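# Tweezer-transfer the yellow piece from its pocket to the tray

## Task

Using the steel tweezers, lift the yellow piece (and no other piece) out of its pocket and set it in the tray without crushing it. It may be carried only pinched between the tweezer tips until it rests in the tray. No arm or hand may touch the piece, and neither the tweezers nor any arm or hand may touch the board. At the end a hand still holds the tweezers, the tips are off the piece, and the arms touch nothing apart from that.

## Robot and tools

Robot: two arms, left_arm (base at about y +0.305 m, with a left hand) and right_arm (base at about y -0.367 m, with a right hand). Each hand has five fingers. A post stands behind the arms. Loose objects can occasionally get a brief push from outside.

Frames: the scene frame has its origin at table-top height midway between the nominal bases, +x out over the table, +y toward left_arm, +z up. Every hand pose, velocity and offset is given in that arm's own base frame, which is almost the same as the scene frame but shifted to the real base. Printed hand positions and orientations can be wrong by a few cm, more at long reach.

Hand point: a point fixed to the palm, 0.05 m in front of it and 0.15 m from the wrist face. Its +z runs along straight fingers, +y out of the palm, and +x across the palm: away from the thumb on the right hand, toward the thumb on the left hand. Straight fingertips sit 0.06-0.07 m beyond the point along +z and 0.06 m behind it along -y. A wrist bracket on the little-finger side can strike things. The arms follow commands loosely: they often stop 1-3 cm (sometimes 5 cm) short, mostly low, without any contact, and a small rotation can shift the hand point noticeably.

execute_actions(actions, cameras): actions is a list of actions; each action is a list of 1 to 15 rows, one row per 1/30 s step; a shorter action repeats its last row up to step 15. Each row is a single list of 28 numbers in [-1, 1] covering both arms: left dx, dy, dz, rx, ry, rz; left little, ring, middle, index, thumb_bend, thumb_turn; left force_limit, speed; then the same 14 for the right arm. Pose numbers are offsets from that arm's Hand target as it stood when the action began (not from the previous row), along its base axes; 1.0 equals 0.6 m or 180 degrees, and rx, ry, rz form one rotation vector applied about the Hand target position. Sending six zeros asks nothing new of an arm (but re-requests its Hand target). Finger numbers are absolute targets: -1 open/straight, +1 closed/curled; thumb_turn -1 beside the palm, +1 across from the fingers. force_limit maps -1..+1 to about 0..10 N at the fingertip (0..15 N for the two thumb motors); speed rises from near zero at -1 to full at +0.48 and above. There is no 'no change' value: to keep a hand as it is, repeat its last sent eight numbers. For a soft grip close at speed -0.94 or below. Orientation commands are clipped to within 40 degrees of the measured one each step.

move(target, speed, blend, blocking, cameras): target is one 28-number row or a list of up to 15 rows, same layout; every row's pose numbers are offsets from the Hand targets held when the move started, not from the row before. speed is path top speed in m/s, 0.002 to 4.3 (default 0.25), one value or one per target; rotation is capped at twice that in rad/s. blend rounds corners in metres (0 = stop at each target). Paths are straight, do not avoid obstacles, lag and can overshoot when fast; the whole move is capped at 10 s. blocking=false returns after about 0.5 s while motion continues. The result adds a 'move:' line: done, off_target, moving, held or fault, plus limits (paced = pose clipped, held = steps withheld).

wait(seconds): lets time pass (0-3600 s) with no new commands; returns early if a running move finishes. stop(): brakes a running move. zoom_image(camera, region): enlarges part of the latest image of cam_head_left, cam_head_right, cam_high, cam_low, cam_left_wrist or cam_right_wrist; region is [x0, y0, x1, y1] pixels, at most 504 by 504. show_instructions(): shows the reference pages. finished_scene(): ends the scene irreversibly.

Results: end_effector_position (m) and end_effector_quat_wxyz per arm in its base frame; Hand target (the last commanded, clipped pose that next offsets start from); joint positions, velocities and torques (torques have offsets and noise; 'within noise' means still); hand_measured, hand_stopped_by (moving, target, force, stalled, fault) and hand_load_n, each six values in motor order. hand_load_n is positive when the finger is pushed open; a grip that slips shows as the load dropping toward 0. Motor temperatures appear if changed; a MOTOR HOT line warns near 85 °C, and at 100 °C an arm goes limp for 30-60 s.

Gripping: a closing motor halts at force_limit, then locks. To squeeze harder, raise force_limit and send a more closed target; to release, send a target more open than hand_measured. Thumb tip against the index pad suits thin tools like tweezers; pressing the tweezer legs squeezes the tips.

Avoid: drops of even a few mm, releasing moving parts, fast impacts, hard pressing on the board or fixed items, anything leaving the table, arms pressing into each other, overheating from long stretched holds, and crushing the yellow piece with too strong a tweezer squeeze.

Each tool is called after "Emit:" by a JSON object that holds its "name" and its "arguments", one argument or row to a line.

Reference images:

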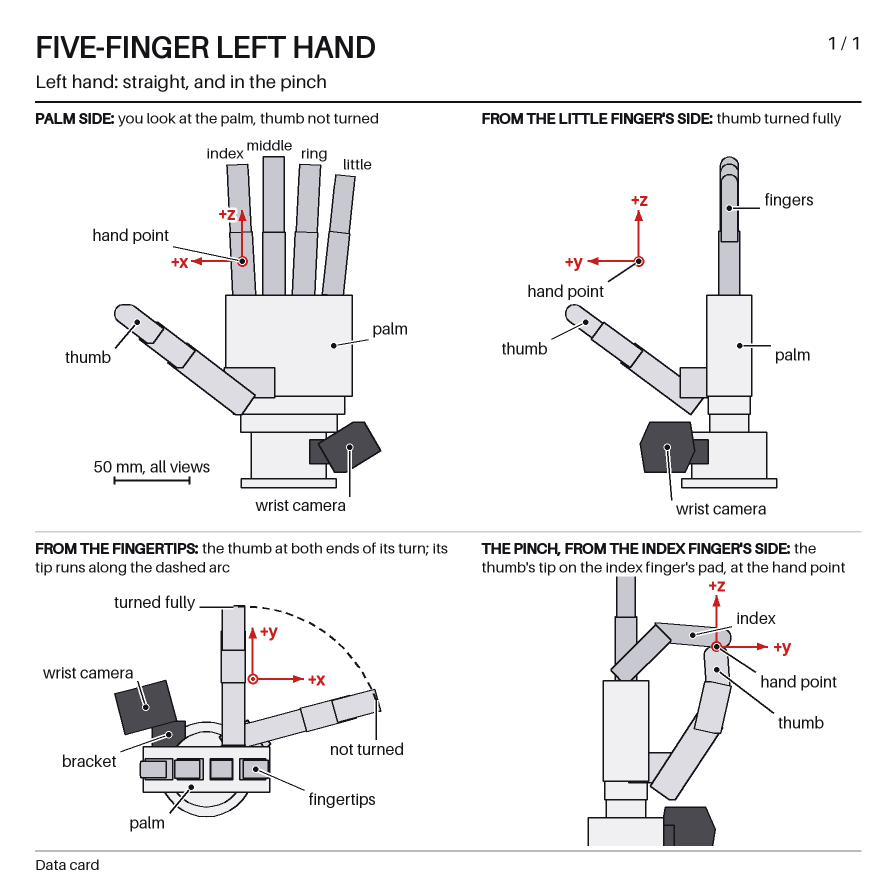

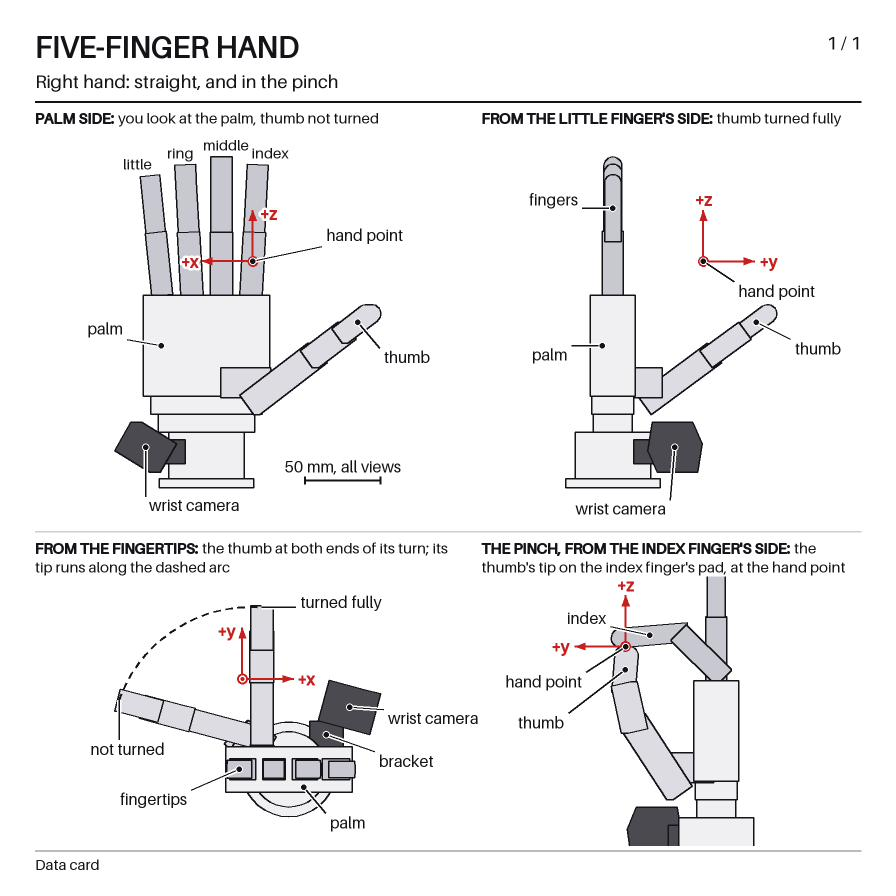

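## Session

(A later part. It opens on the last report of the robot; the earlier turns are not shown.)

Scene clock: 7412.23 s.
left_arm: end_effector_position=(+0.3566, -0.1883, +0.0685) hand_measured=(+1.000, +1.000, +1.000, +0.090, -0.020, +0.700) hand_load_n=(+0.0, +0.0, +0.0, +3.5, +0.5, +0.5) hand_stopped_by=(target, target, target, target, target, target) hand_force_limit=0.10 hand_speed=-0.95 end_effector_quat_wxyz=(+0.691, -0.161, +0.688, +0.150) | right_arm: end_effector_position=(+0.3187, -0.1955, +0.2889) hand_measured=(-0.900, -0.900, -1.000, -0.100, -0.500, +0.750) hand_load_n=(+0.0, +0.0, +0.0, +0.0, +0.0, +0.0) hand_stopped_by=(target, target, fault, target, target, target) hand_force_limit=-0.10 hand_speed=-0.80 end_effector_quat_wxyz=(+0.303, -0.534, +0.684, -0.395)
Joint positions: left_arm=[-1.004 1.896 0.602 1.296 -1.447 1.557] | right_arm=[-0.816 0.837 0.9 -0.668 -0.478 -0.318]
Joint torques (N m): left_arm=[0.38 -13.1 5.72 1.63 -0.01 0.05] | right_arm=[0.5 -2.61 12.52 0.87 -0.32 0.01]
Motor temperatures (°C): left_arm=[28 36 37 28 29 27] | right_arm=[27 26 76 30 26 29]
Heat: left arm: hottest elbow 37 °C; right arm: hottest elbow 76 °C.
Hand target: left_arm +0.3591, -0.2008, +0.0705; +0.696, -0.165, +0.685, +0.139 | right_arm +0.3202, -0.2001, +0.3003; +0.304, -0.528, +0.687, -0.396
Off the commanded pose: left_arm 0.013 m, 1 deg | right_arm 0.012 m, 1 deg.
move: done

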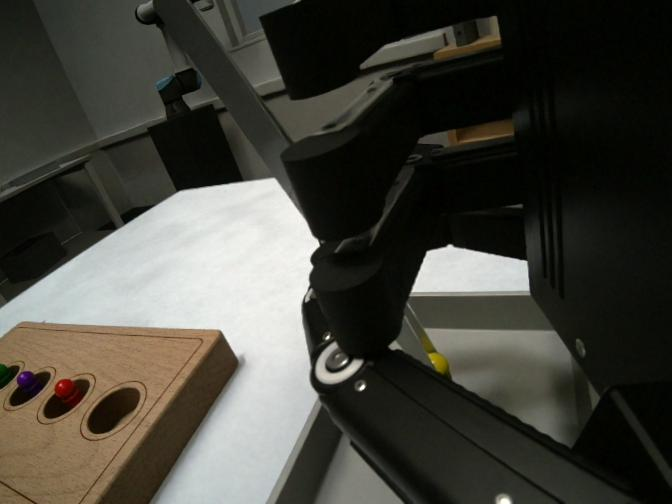

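Emit:
{"name": "move", "arguments": {
  "target": [0,0,0,0,0,0,1,1,1,0.065,-0.02,0.7,0.1,-0.95,0,0,0,0,0,0,-0.9,-0.9,-0.3,-0.1,-0.5,0.75,-0.1,-0.8],
  "speed": 0.02,
  "cameras": ["cam_left_wrist"]
}}

Emit:
{"name": "zoom_image", "arguments": {
  "camera": "cam_left_wrist",
  "region": [410, 330, 490, 410]
}}

Scene clock: 7424.60 s.
left_arm: end_effector_position=(+0.3566, -0.1883, +0.0685) hand_measured=(+1.000, +1.000, +1.000, +0.064, -0.020, +0.700) hand_load_n=(+0.0, +0.0, +0.0, +2.0, +0.5, +0.0) hand_stopped_by=(target, target, target, target, target, target) hand_force_limit=0.10 hand_speed=-0.95 end_effector_quat_wxyz=(+0.691, -0.161, +0.688, +0.150) | right_arm: end_effector_position=(+0.3187, -0.1955, +0.2889) hand_measured=(-0.900, -0.900, -1.000, -0.100, -0.500, +0.750) hand_load_n=(+0.0, +0.0, +0.0, +0.0, +0.0, +0.0) hand_stopped_by=(target, target, fault, target, target, target) hand_force_limit=-0.10 hand_speed=-0.80 end_effector_quat_wxyz=(+0.303, -0.534, +0.684, -0.395)
Joint positions: left_arm=[-1.004 1.896 0.602 1.296 -1.447 1.557] | right_arm=[-0.816 0.837 0.9 -0.668 -0.478 -0.318]
Joint torques (N m): left_arm=[0.09 -13.33 5.85 1.59 -0.02 0.07] | right_arm=[0.5 -2.55 12.49 0.87 -0.32 0]
Motor temperatures (°C): left_arm=[28 36 36 28 29 27] | right_arm=[27 26 76 30 26 29]
Heat: left arm: hottest shoulder 36 °C; right arm: hottest elbow 76 °C.
Hand target: left_arm +0.3591, -0.2008, +0.0705; +0.696, -0.165, +0.685, +0.139 | right_arm +0.3202, -0.2001, +0.3003; +0.304, -0.528, +0.687, -0.396
Off the commanded pose: left_arm 0.013 m, 1 deg | right_arm 0.012 m, 1 deg.
move: done

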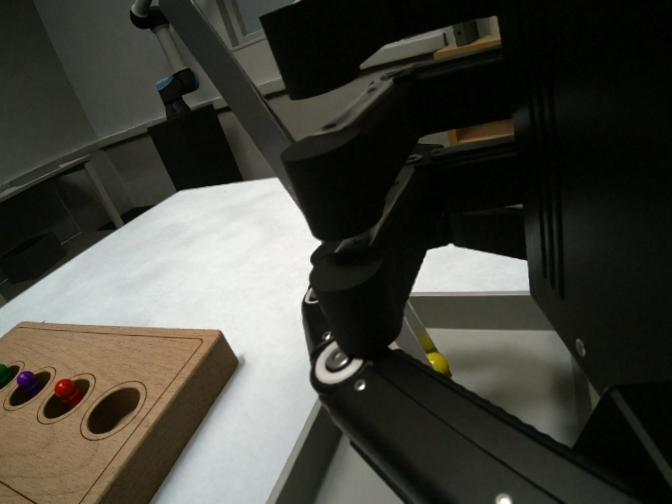

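Scaled by 6.300 from the camera's image (finer frame: 960x720).

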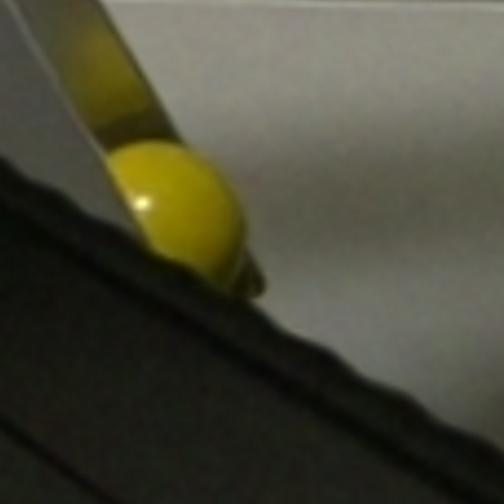

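Emit:
{"name": "move", "arguments": {
  "target": [0,0,0,0,0,0,1,1,1,0.052,-0.02,0.7,0.1,-0.95,0,0,0,0,0,0,-0.9,-0.9,-0.3,-0.1,-0.5,0.75,-0.1,-0.8],
  "speed": 0.02,
  "cameras": ["cam_left_wrist"]
}}

Emit:
{"name": "zoom_image", "arguments": {
  "camera": "cam_left_wrist",
  "region": [410, 330, 490, 410]
}}

Scene clock: 7434.27 s.
left_arm: end_effector_position=(+0.3566, -0.1883, +0.0685) hand_measured=(+1.000, +1.000, +1.000, +0.052, -0.020, +0.700) hand_load_n=(+0.0, +0.0, +0.0, +1.0, +0.5, +0.0) hand_stopped_by=(target, target, target, target, target, target) hand_force_limit=0.10 hand_speed=-0.95 end_effector_quat_wxyz=(+0.691, -0.161, +0.688, +0.150) | right_arm: end_effector_position=(+0.3187, -0.1955, +0.2889) hand_measured=(-0.900, -0.900, -1.000, -0.100, -0.500, +0.750) hand_load_n=(+0.0, +0.0, +0.0, +0.0, +0.0, +0.0) hand_stopped_by=(target, target, fault, target, target, target) hand_force_limit=-0.10 hand_speed=-0.80 end_effector_quat_wxyz=(+0.303, -0.534, +0.684, -0.395)
Joint positions: left_arm=[-1.004 1.896 0.602 1.296 -1.447 1.557] | right_arm=[-0.816 0.837 0.9 -0.668 -0.478 -0.318]
Joint torques (N m): left_arm=[0.15 -13.39 5.82 1.65 -0.03 0.06] | right_arm=[0.5 -2.55 12.49 0.88 -0.33 0.01]
Motor temperatures (°C): left_arm=[28 36 36 28 29 27] | right_arm=[27 26 76 30 26 29]
Heat: left arm: hottest shoulder 36 °C; right arm: hottest elbow 76 °C.
Hand target: left_arm +0.3591, -0.2008, +0.0705; +0.696, -0.165, +0.685, +0.139 | right_arm +0.3202, -0.2001, +0.3003; +0.304, -0.528, +0.687, -0.396
Off the commanded pose: left_arm 0.013 m, 1 deg | right_arm 0.012 m, 1 deg.
move: done

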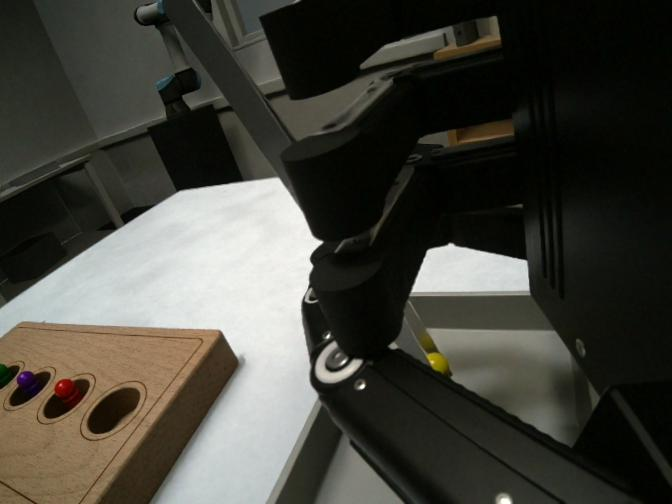

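Scaled by 6.300 from the camera's image (finer frame: 960x720).

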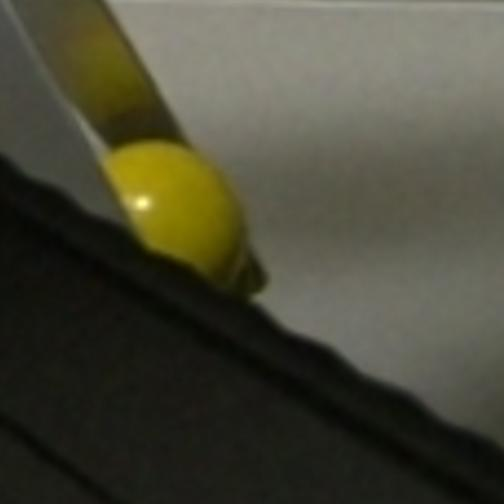

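Emit:
{"name": "move", "arguments": {
  "target": [0,0,0.007,0,0,0,1,1,1,0.052,-0.02,0.7,0.1,-0.95,0,0,0,0,0,0,-0.9,-0.9,-0.3,-0.1,-0.5,0.75,-0.1,-0.8],
  "speed": 0.02,
  "cameras": ["cam_left_wrist"]
}}

Emit:
{"name": "zoom_image", "arguments": {
  "camera": "cam_left_wrist",
  "region": [410, 330, 490, 410]
}}

Scene clock: 7445.53 s.
left_arm: end_effector_position=(+0.3566, -0.1883, +0.0685) hand_measured=(+1.000, +1.000, +1.000, +0.052, -0.020, +0.700) hand_load_n=(+0.0, +0.0, +0.0, +2.0, +0.5, +0.0) hand_stopped_by=(target, target, target, target, target, target) hand_force_limit=0.10 hand_speed=-0.95 end_effector_quat_wxyz=(+0.691, -0.161, +0.688, +0.150) | right_arm: end_effector_position=(+0.3187, -0.1955, +0.2889) hand_measured=(-0.900, -0.900, -1.000, -0.100, -0.500, +0.750) hand_load_n=(+0.0, +0.0, +0.0, -0.5, +0.0, +0.0) hand_stopped_by=(target, target, fault, target, target, target) hand_force_limit=-0.10 hand_speed=-0.80 end_effector_quat_wxyz=(+0.303, -0.534, +0.684, -0.395)
Joint positions: left_arm=[-1.004 1.896 0.602 1.296 -1.447 1.557] | right_arm=[-0.816 0.837 0.9 -0.668 -0.478 -0.318]
Joint torques (N m): left_arm=[0.32 -14.39 5.67 1.42 -0.03 0.12] | right_arm=[0.5 -2.61 12.49 0.87 -0.32 0.01]
Motor temperatures (°C): left_arm=[28 36 36 28 29 27] | right_arm=[27 26 76 30 26 29]
Heat: left arm: hottest shoulder 36 °C; right arm: hottest elbow 76 °C.
Hand target: left_arm +0.3591, -0.2008, +0.0747; +0.696, -0.165, +0.685, +0.139 | right_arm +0.3202, -0.2001, +0.3003; +0.304, -0.528, +0.687, -0.396
Off the commanded pose: left_arm 0.014 m, 1 deg | right_arm 0.012 m, 1 deg.
move: off_target (left_arm)

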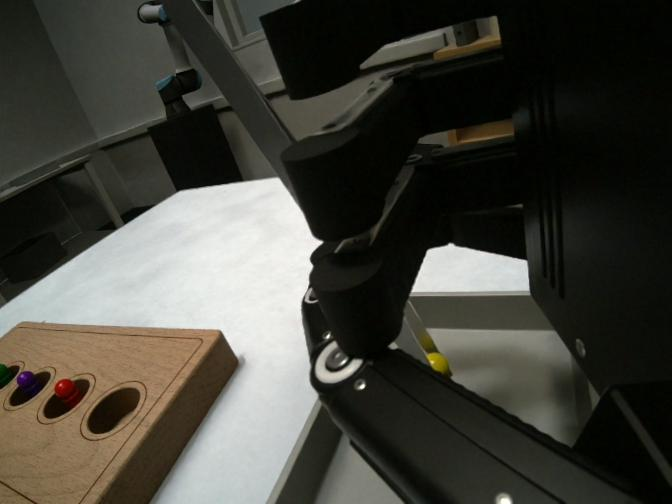

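Scaled by 6.300 from the camera's image (finer frame: 960x720).

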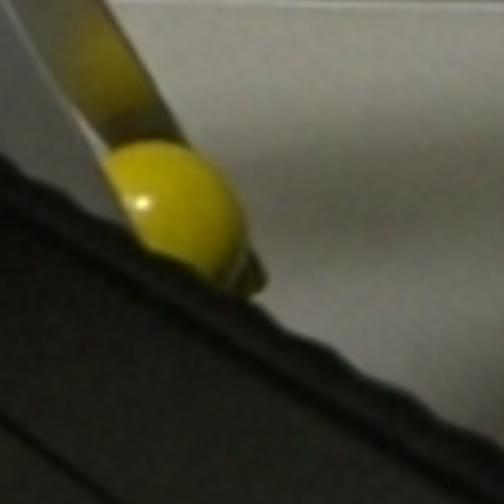

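Emit:
{"name": "move", "arguments": {
  "target": [0,0,0.005,0,0,0,1,1,1,0.052,-0.02,0.7,0.1,-0.95,0,0,0,0,0,0,-0.9,-0.9,-0.3,-0.1,-0.5,0.75,-0.1,-0.8],
  "speed": 0.02,
  "cameras": ["cam_left_wrist"]
}}

Emit:
{"name": "zoom_image", "arguments": {
  "camera": "cam_left_wrist",
  "region": [410, 330, 490, 410]
}}

Scene clock: 7453.50 s.
left_arm: end_effector_position=(+0.3566, -0.1883, +0.0685) hand_measured=(+1.000, +1.000, +1.000, +0.052, -0.020, +0.700) hand_load_n=(+0.0, +0.0, +0.0, +1.5, +0.5, +0.0) hand_stopped_by=(target, target, target, target, target, target) hand_force_limit=0.10 hand_speed=-0.95 end_effector_quat_wxyz=(+0.691, -0.161, +0.689, +0.150) | right_arm: end_effector_position=(+0.3187, -0.1955, +0.2889) hand_measured=(-0.900, -0.900, -1.000, -0.100, -0.500, +0.750) hand_load_n=(+0.0, +0.0, +0.0, +0.0, +0.0, +0.0) hand_stopped_by=(target, target, fault, target, target, target) hand_force_limit=-0.10 hand_speed=-0.80 end_effector_quat_wxyz=(+0.303, -0.534, +0.684, -0.395)
Joint positions: left_arm=[-1.004 1.896 0.602 1.296 -1.447 1.557] | right_arm=[-0.816 0.837 0.9 -0.668 -0.478 -0.318]
Joint torques (N m): left_arm=[0.09 -15.21 5.71 1.17 -0.01 0.14] | right_arm=[0.44 -2.61 12.49 0.88 -0.32 0.01]
Motor temperatures (°C): left_arm=[28 36 36 28 29 27] | right_arm=[27 26 76 30 26 29]
Heat: left arm: hottest shoulder 36 °C; right arm: hottest elbow 76 °C.
Hand target: left_arm +0.3591, -0.2008, +0.0777; +0.696, -0.165, +0.685, +0.139 | right_arm +0.3202, -0.2001, +0.3003; +0.304, -0.528, +0.687, -0.396
Off the commanded pose: left_arm 0.016 m, 2 deg | right_arm 0.012 m, 1 deg.
move: off_target (left_arm)

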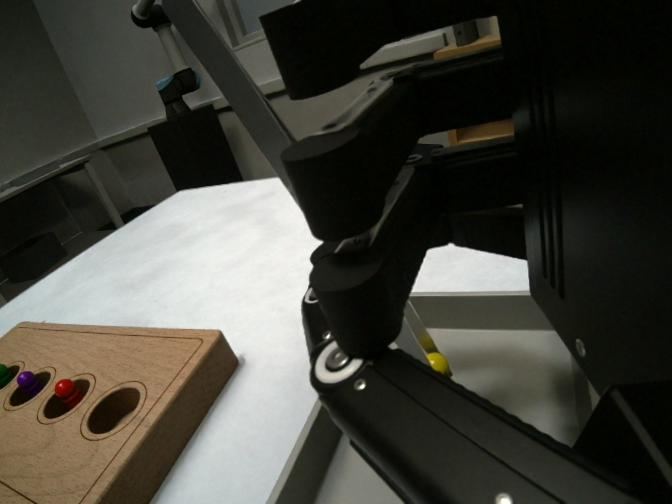

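Scaled by 6.300 from the camera's image (finer frame: 960x720).

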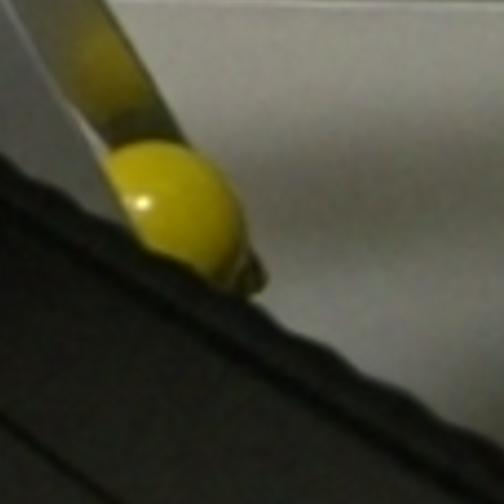

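Emit:
{"name": "move", "arguments": {
  "target": [0,0,0.006,0,0,0,1,1,1,0.052,-0.02,0.7,0.1,-0.95,0,0,0,0,0,0,-0.9,-0.9,-0.3,-0.1,-0.5,0.75,-0.1,-0.8],
  "speed": 0.02,
  "cameras": ["cam_left_wrist"]
}}

Emit:
{"name": "zoom_image", "arguments": {
  "camera": "cam_left_wrist",
  "region": [410, 330, 490, 410]
}}

Scene clock: 7466.93 s.
left_arm: end_effector_position=(+0.3567, -0.1884, +0.0705) hand_measured=(+1.000, +1.000, +1.000, +0.052, -0.020, +0.700) hand_load_n=(+0.0, +0.0, +0.0, +1.5, +0.5, +0.0) hand_stopped_by=(target, target, target, target, target, target) hand_force_limit=0.10 hand_speed=-0.95 end_effector_quat_wxyz=(+0.691, -0.161, +0.688, +0.150) | right_arm: end_effector_position=(+0.3187, -0.1955, +0.2889) hand_measured=(-0.900, -0.900, -1.000, -0.100, -0.500, +0.750) hand_load_n=(+0.0, +0.0, +0.0, +0.0, +0.0, +0.0) hand_stopped_by=(target, target, fault, target, target, target) hand_force_limit=-0.10 hand_speed=-0.80 end_effector_quat_wxyz=(+0.303, -0.534, +0.684, -0.395)
Joint positions: left_arm=[-1.004 1.891 0.602 1.296 -1.447 1.561] | right_arm=[-0.816 0.837 0.9 -0.668 -0.478 -0.318]
Joint torques (N m): left_arm=[0.21 -15.56 5.65 0.88 -0.01 0.12] | right_arm=[0.56 -2.67 12.51 0.88 -0.32 0.01]
Motor temperatures (°C): left_arm=[28 36 36 28 29 27] | right_arm=[27 26 76 30 26 29]
Heat: left arm: hottest shoulder 36 °C; right arm: hottest elbow 76 °C.
Hand target: left_arm +0.3591, -0.2009, +0.0814; +0.696, -0.165, +0.685, +0.139 | right_arm +0.3202, -0.2001, +0.3003; +0.304, -0.528, +0.687, -0.396
Off the commanded pose: left_arm 0.017 m, 1 deg | right_arm 0.012 m, 1 deg.
move: off_target (left_arm)

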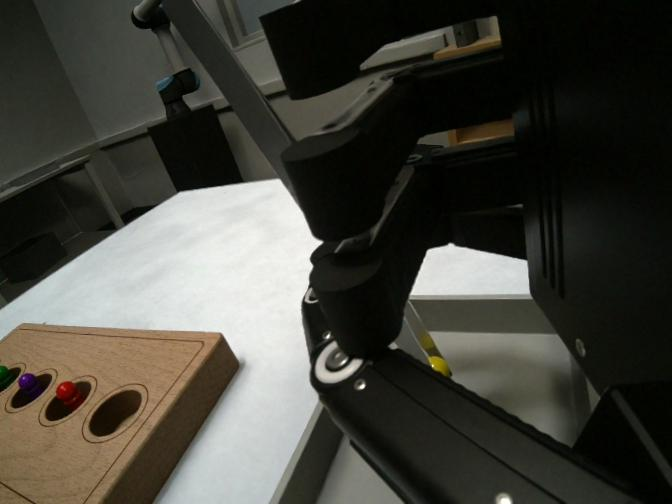

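Scaled by 6.300 from the camera's image (finer frame: 960x720).

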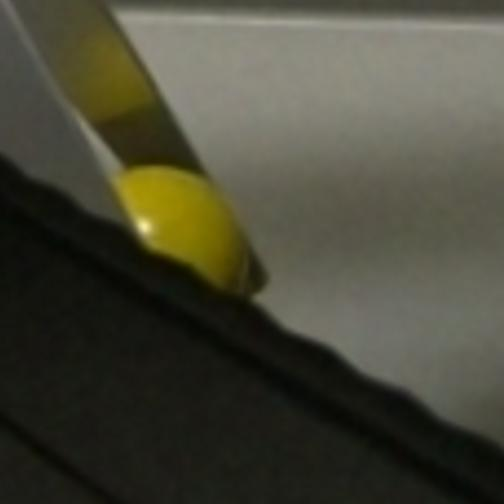

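Emit:
{"name": "move", "arguments": {
  "target": [0,0,0.006,0,0,0,1,1,1,0.052,-0.02,0.7,0.1,-0.95,0,0,0,0,0,0,-0.9,-0.9,-0.3,-0.1,-0.5,0.75,-0.1,-0.8],
  "speed": 0.02,
  "cameras": ["cam_left_wrist"]
}}

Emit:
{"name": "zoom_image", "arguments": {
  "camera": "cam_left_wrist",
  "region": [410, 330, 490, 410]
}}

Scene clock: 7476.73 s.
left_arm: end_effector_position=(+0.3570, -0.1889, +0.0746) hand_measured=(+1.000, +1.000, +1.000, +0.052, -0.020, +0.700) hand_load_n=(+0.0, +0.0, +0.0, +1.5, +0.5, +0.0) hand_stopped_by=(target, target, target, target, target, target) hand_force_limit=0.10 hand_speed=-0.95 end_effector_quat_wxyz=(+0.692, -0.164, +0.687, +0.147) | right_arm: end_effector_position=(+0.3187, -0.1955, +0.2889) hand_measured=(-0.900, -0.900, -1.000, -0.100, -0.500, +0.750) hand_load_n=(+0.0, +0.0, +0.0, +0.0, +0.0, +0.0) hand_stopped_by=(target, target, fault, target, target, target) hand_force_limit=-0.10 hand_speed=-0.80 end_effector_quat_wxyz=(+0.303, -0.534, +0.684, -0.395)
Joint positions: left_arm=[-1.004 1.879 0.602 1.296 -1.447 1.566] | right_arm=[-0.816 0.837 0.9 -0.668 -0.478 -0.318]
Joint torques (N m): left_arm=[0.15 -15.62 5.71 0.68 0 0.16] | right_arm=[0.56 -2.55 12.49 0.87 -0.32 0.01]
Motor temperatures (°C): left_arm=[28 36 36 28 29 27] | right_arm=[27 26 76 30 26 29]
Heat: left arm: hottest shoulder 36 °C; right arm: hottest elbow 76 °C.
Hand target: left_arm +0.3591, -0.2009, +0.0850; +0.696, -0.165, +0.685, +0.139 | right_arm +0.3202, -0.2001, +0.3003; +0.304, -0.528, +0.687, -0.396
Off the commanded pose: left_arm 0.016 m, 1 deg | right_arm 0.012 m, 1 deg.
move: off_target (left_arm)

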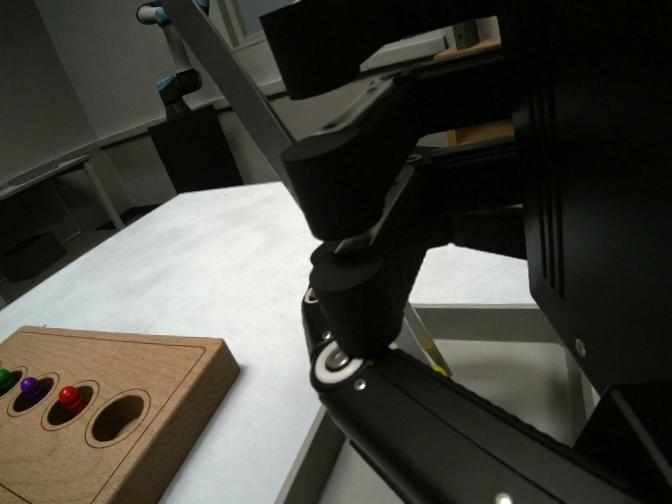

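Scaled by 6.300 from the camera's image (finer frame: 960x720).

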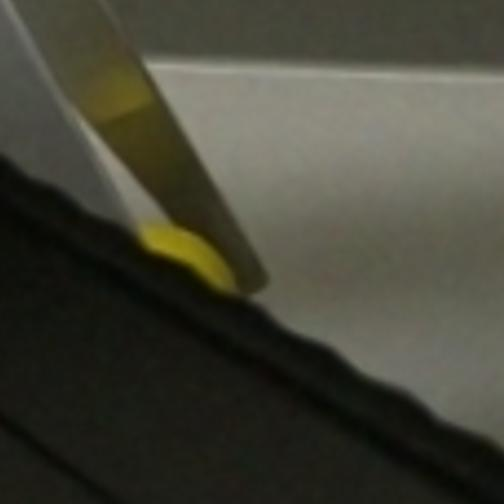

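Emit:
{"name": "move", "arguments": {
  "target": [0,0,0.08,0,0,0,1,1,1,0.052,-0.02,0.7,0.1,-0.95,0,0,0,0,0,0,-0.9,-0.9,-0.3,-0.1,-0.5,0.75,-0.1,-0.8],
  "speed": 0.03,
  "cameras": ["cam_left_wrist","cam_low","cam_high"]
}}

Emit:
{"name": "zoom_image", "arguments": {
  "camera": "cam_low",
  "region": [346, 254, 416, 314]
}}

Emit:
{"name": "zoom_image", "arguments": {
  "camera": "cam_high",
  "region": [350, 330, 450, 430]
}}

Scene clock: 7485.47 s.
left_arm: end_effector_position=(+0.3571, -0.1888, +0.1214) hand_measured=(+1.000, +1.000, +1.000, +0.052, -0.020, +0.700) hand_load_n=(+0.0, +0.0, +0.0, +1.5, +0.0, +0.0) hand_stopped_by=(target, target, target, target, target, target) hand_force_limit=0.10 hand_speed=-0.95 end_effector_quat_wxyz=(+0.691, -0.158, +0.688, +0.153) | right_arm: end_effector_position=(+0.3187, -0.1955, +0.2889) hand_measured=(-0.900, -0.900, -1.000, -0.100, -0.500, +0.750) hand_load_n=(+0.0, +0.0, +0.0, +0.0, +0.0, +0.0) hand_stopped_by=(target, target, fault, target, target, target) hand_force_limit=-0.10 hand_speed=-0.80 end_effector_quat_wxyz=(+0.303, -0.534, +0.684, -0.395)
Joint positions: left_arm=[-1.004 1.724 0.602 1.148 -1.447 1.589] | right_arm=[-0.816 0.837 0.9 -0.668 -0.478 -0.318]
Joint torques (N m): left_arm=[0.32 -14.97 7.39 0.75 0 0] | right_arm=[0.5 -2.55 12.51 0.88 -0.32 0.01]
Motor temperatures (°C): left_arm=[28 36 36 28 29 27] | right_arm=[27 26 76 30 26 29]
Heat: left arm: hottest shoulder 36 °C; right arm: hottest elbow 76 °C.
Hand target: left_arm +0.3591, -0.2009, +0.1329; +0.696, -0.165, +0.685, +0.139 | right_arm +0.3202, -0.2001, +0.3003; +0.304, -0.528, +0.687, -0.396
Off the commanded pose: left_arm 0.017 m, 2 deg | right_arm 0.012 m, 1 deg.
move: off_target (left_arm)
Images, in order (width x height): cam_high 896x504, cam_low 896x504, cam_left_wrist 672x504.

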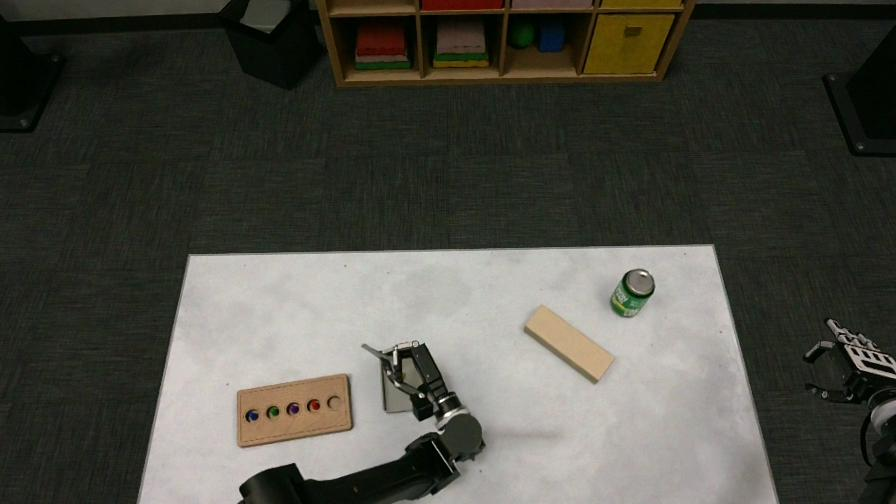

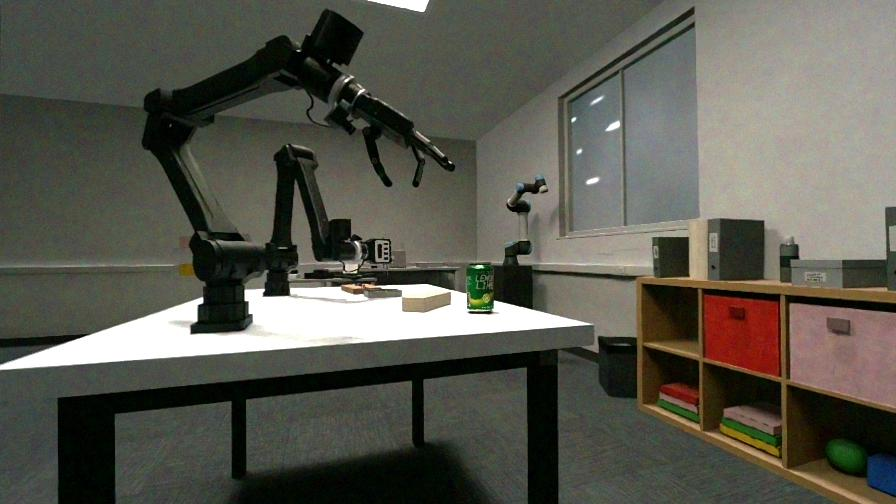

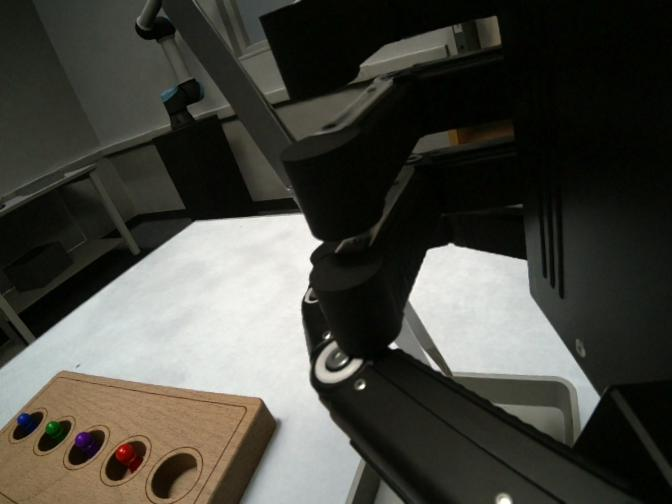

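Scaled by 7.200 from the camera's image (finer frame: 1280x720).

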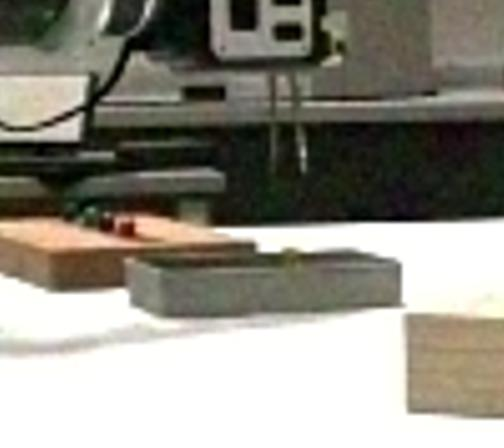

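Scaled by 5.040 from the camera's image (finer frame: 1280x720).

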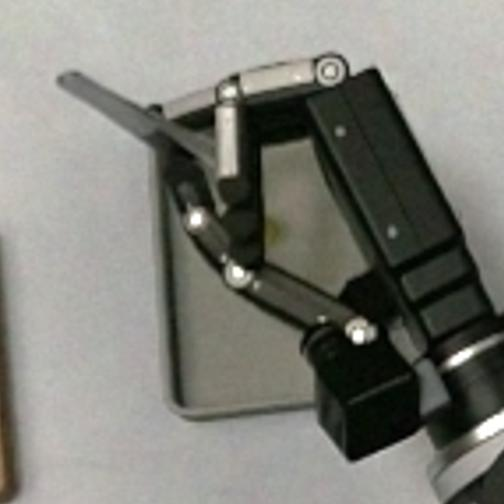

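Emit:
{"name": "move", "arguments": {
  "target": [0,0,0,0,0,0,1,1,1,0.07,-0.02,0.7,0.1,-0.95,0,0,0,0,0,0,-0.9,-0.9,-0.3,-0.1,-0.5,0.75,-0.1,-0.8],
  "speed": 0.02,
  "cameras": ["cam_head_left","cam_low"]
}}

Emit:
{"name": "zoom_image", "arguments": {
  "camera": "cam_low",
  "region": [356, 264, 406, 314]
}}

Scene clock: 7491.53 s.
left_arm: end_effector_position=(+0.3571, -0.1888, +0.1214) hand_measured=(+1.000, +1.000, +1.000, +0.070, -0.020, +0.700) hand_load_n=(+0.0, +0.0, +0.0, +2.5, +0.5, +0.0) hand_stopped_by=(target, target, target, target, target, target) hand_force_limit=0.10 hand_speed=-0.95 end_effector_quat_wxyz=(+0.691, -0.158, +0.688, +0.153) | right_arm: end_effector_position=(+0.3187, -0.1955, +0.2889) hand_measured=(-0.900, -0.900, -1.000, -0.100, -0.500, +0.750) hand_load_n=(-0.5, +0.0, +0.0, +0.0, +0.0, +0.0) hand_stopped_by=(target, target, fault, target, target, target) hand_force_limit=-0.10 hand_speed=-0.80 end_effector_quat_wxyz=(+0.303, -0.534, +0.684, -0.395)
Joint positions: left_arm=[-1.004 1.724 0.602 1.148 -1.447 1.589] | right_arm=[-0.816 0.837 0.9 -0.668 -0.478 -0.318]
Joint torques (N m): left_arm=[-0.03 -14.45 7.17 0.76 0.01 -0.01] | right_arm=[0.5 -2.55 12.51 0.88 -0.32 0.01]
Motor temperatures (°C): left_arm=[28 36 36 28 29 27] | right_arm=[27 26 76 30 26 29]
Heat: left arm: hottest shoulder 36 °C; right arm: hottest elbow 76 °C.
Hand target: left_arm +0.3590, -0.2006, +0.1329; +0.696, -0.164, +0.685, +0.139 | right_arm +0.3202, -0.2001, +0.3003; +0.304, -0.528, +0.687, -0.396
Off the commanded pose: left_arm 0.017 m, 2 deg | right_arm 0.012 m, 1 deg.
move: done

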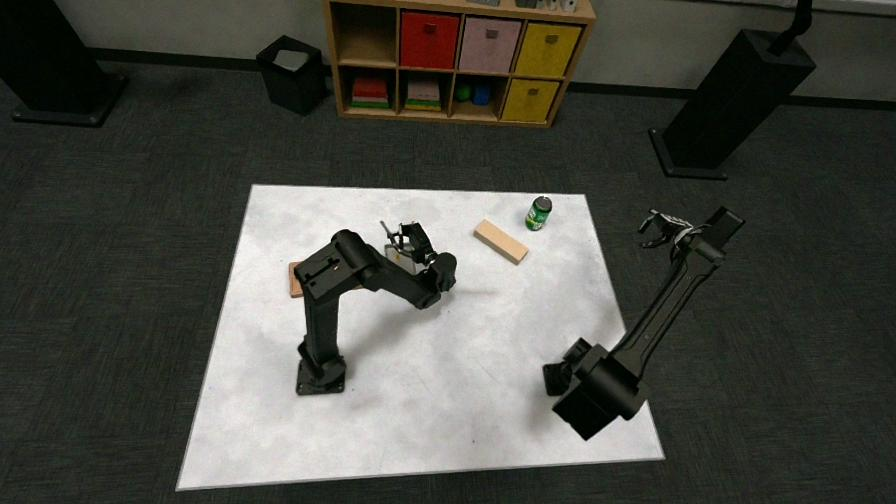

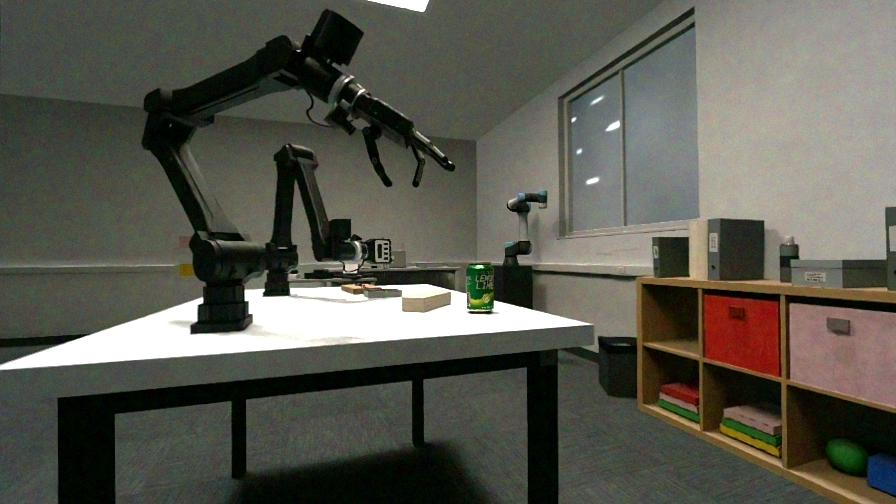

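Scaled by 10.080 from the camera's image (finer frame: 1280x720).

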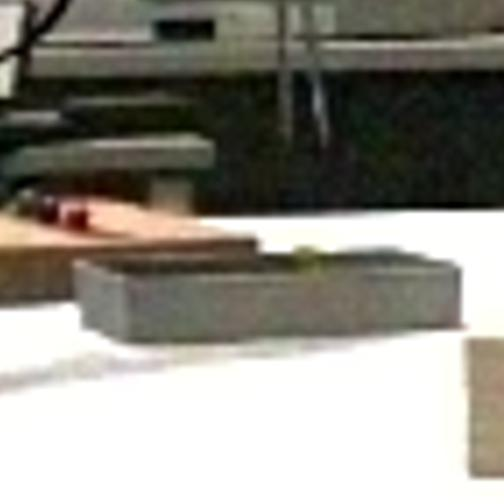

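Emit:
{"name": "finished_scene", "arguments": {

}}

The scene is finished: the task was done.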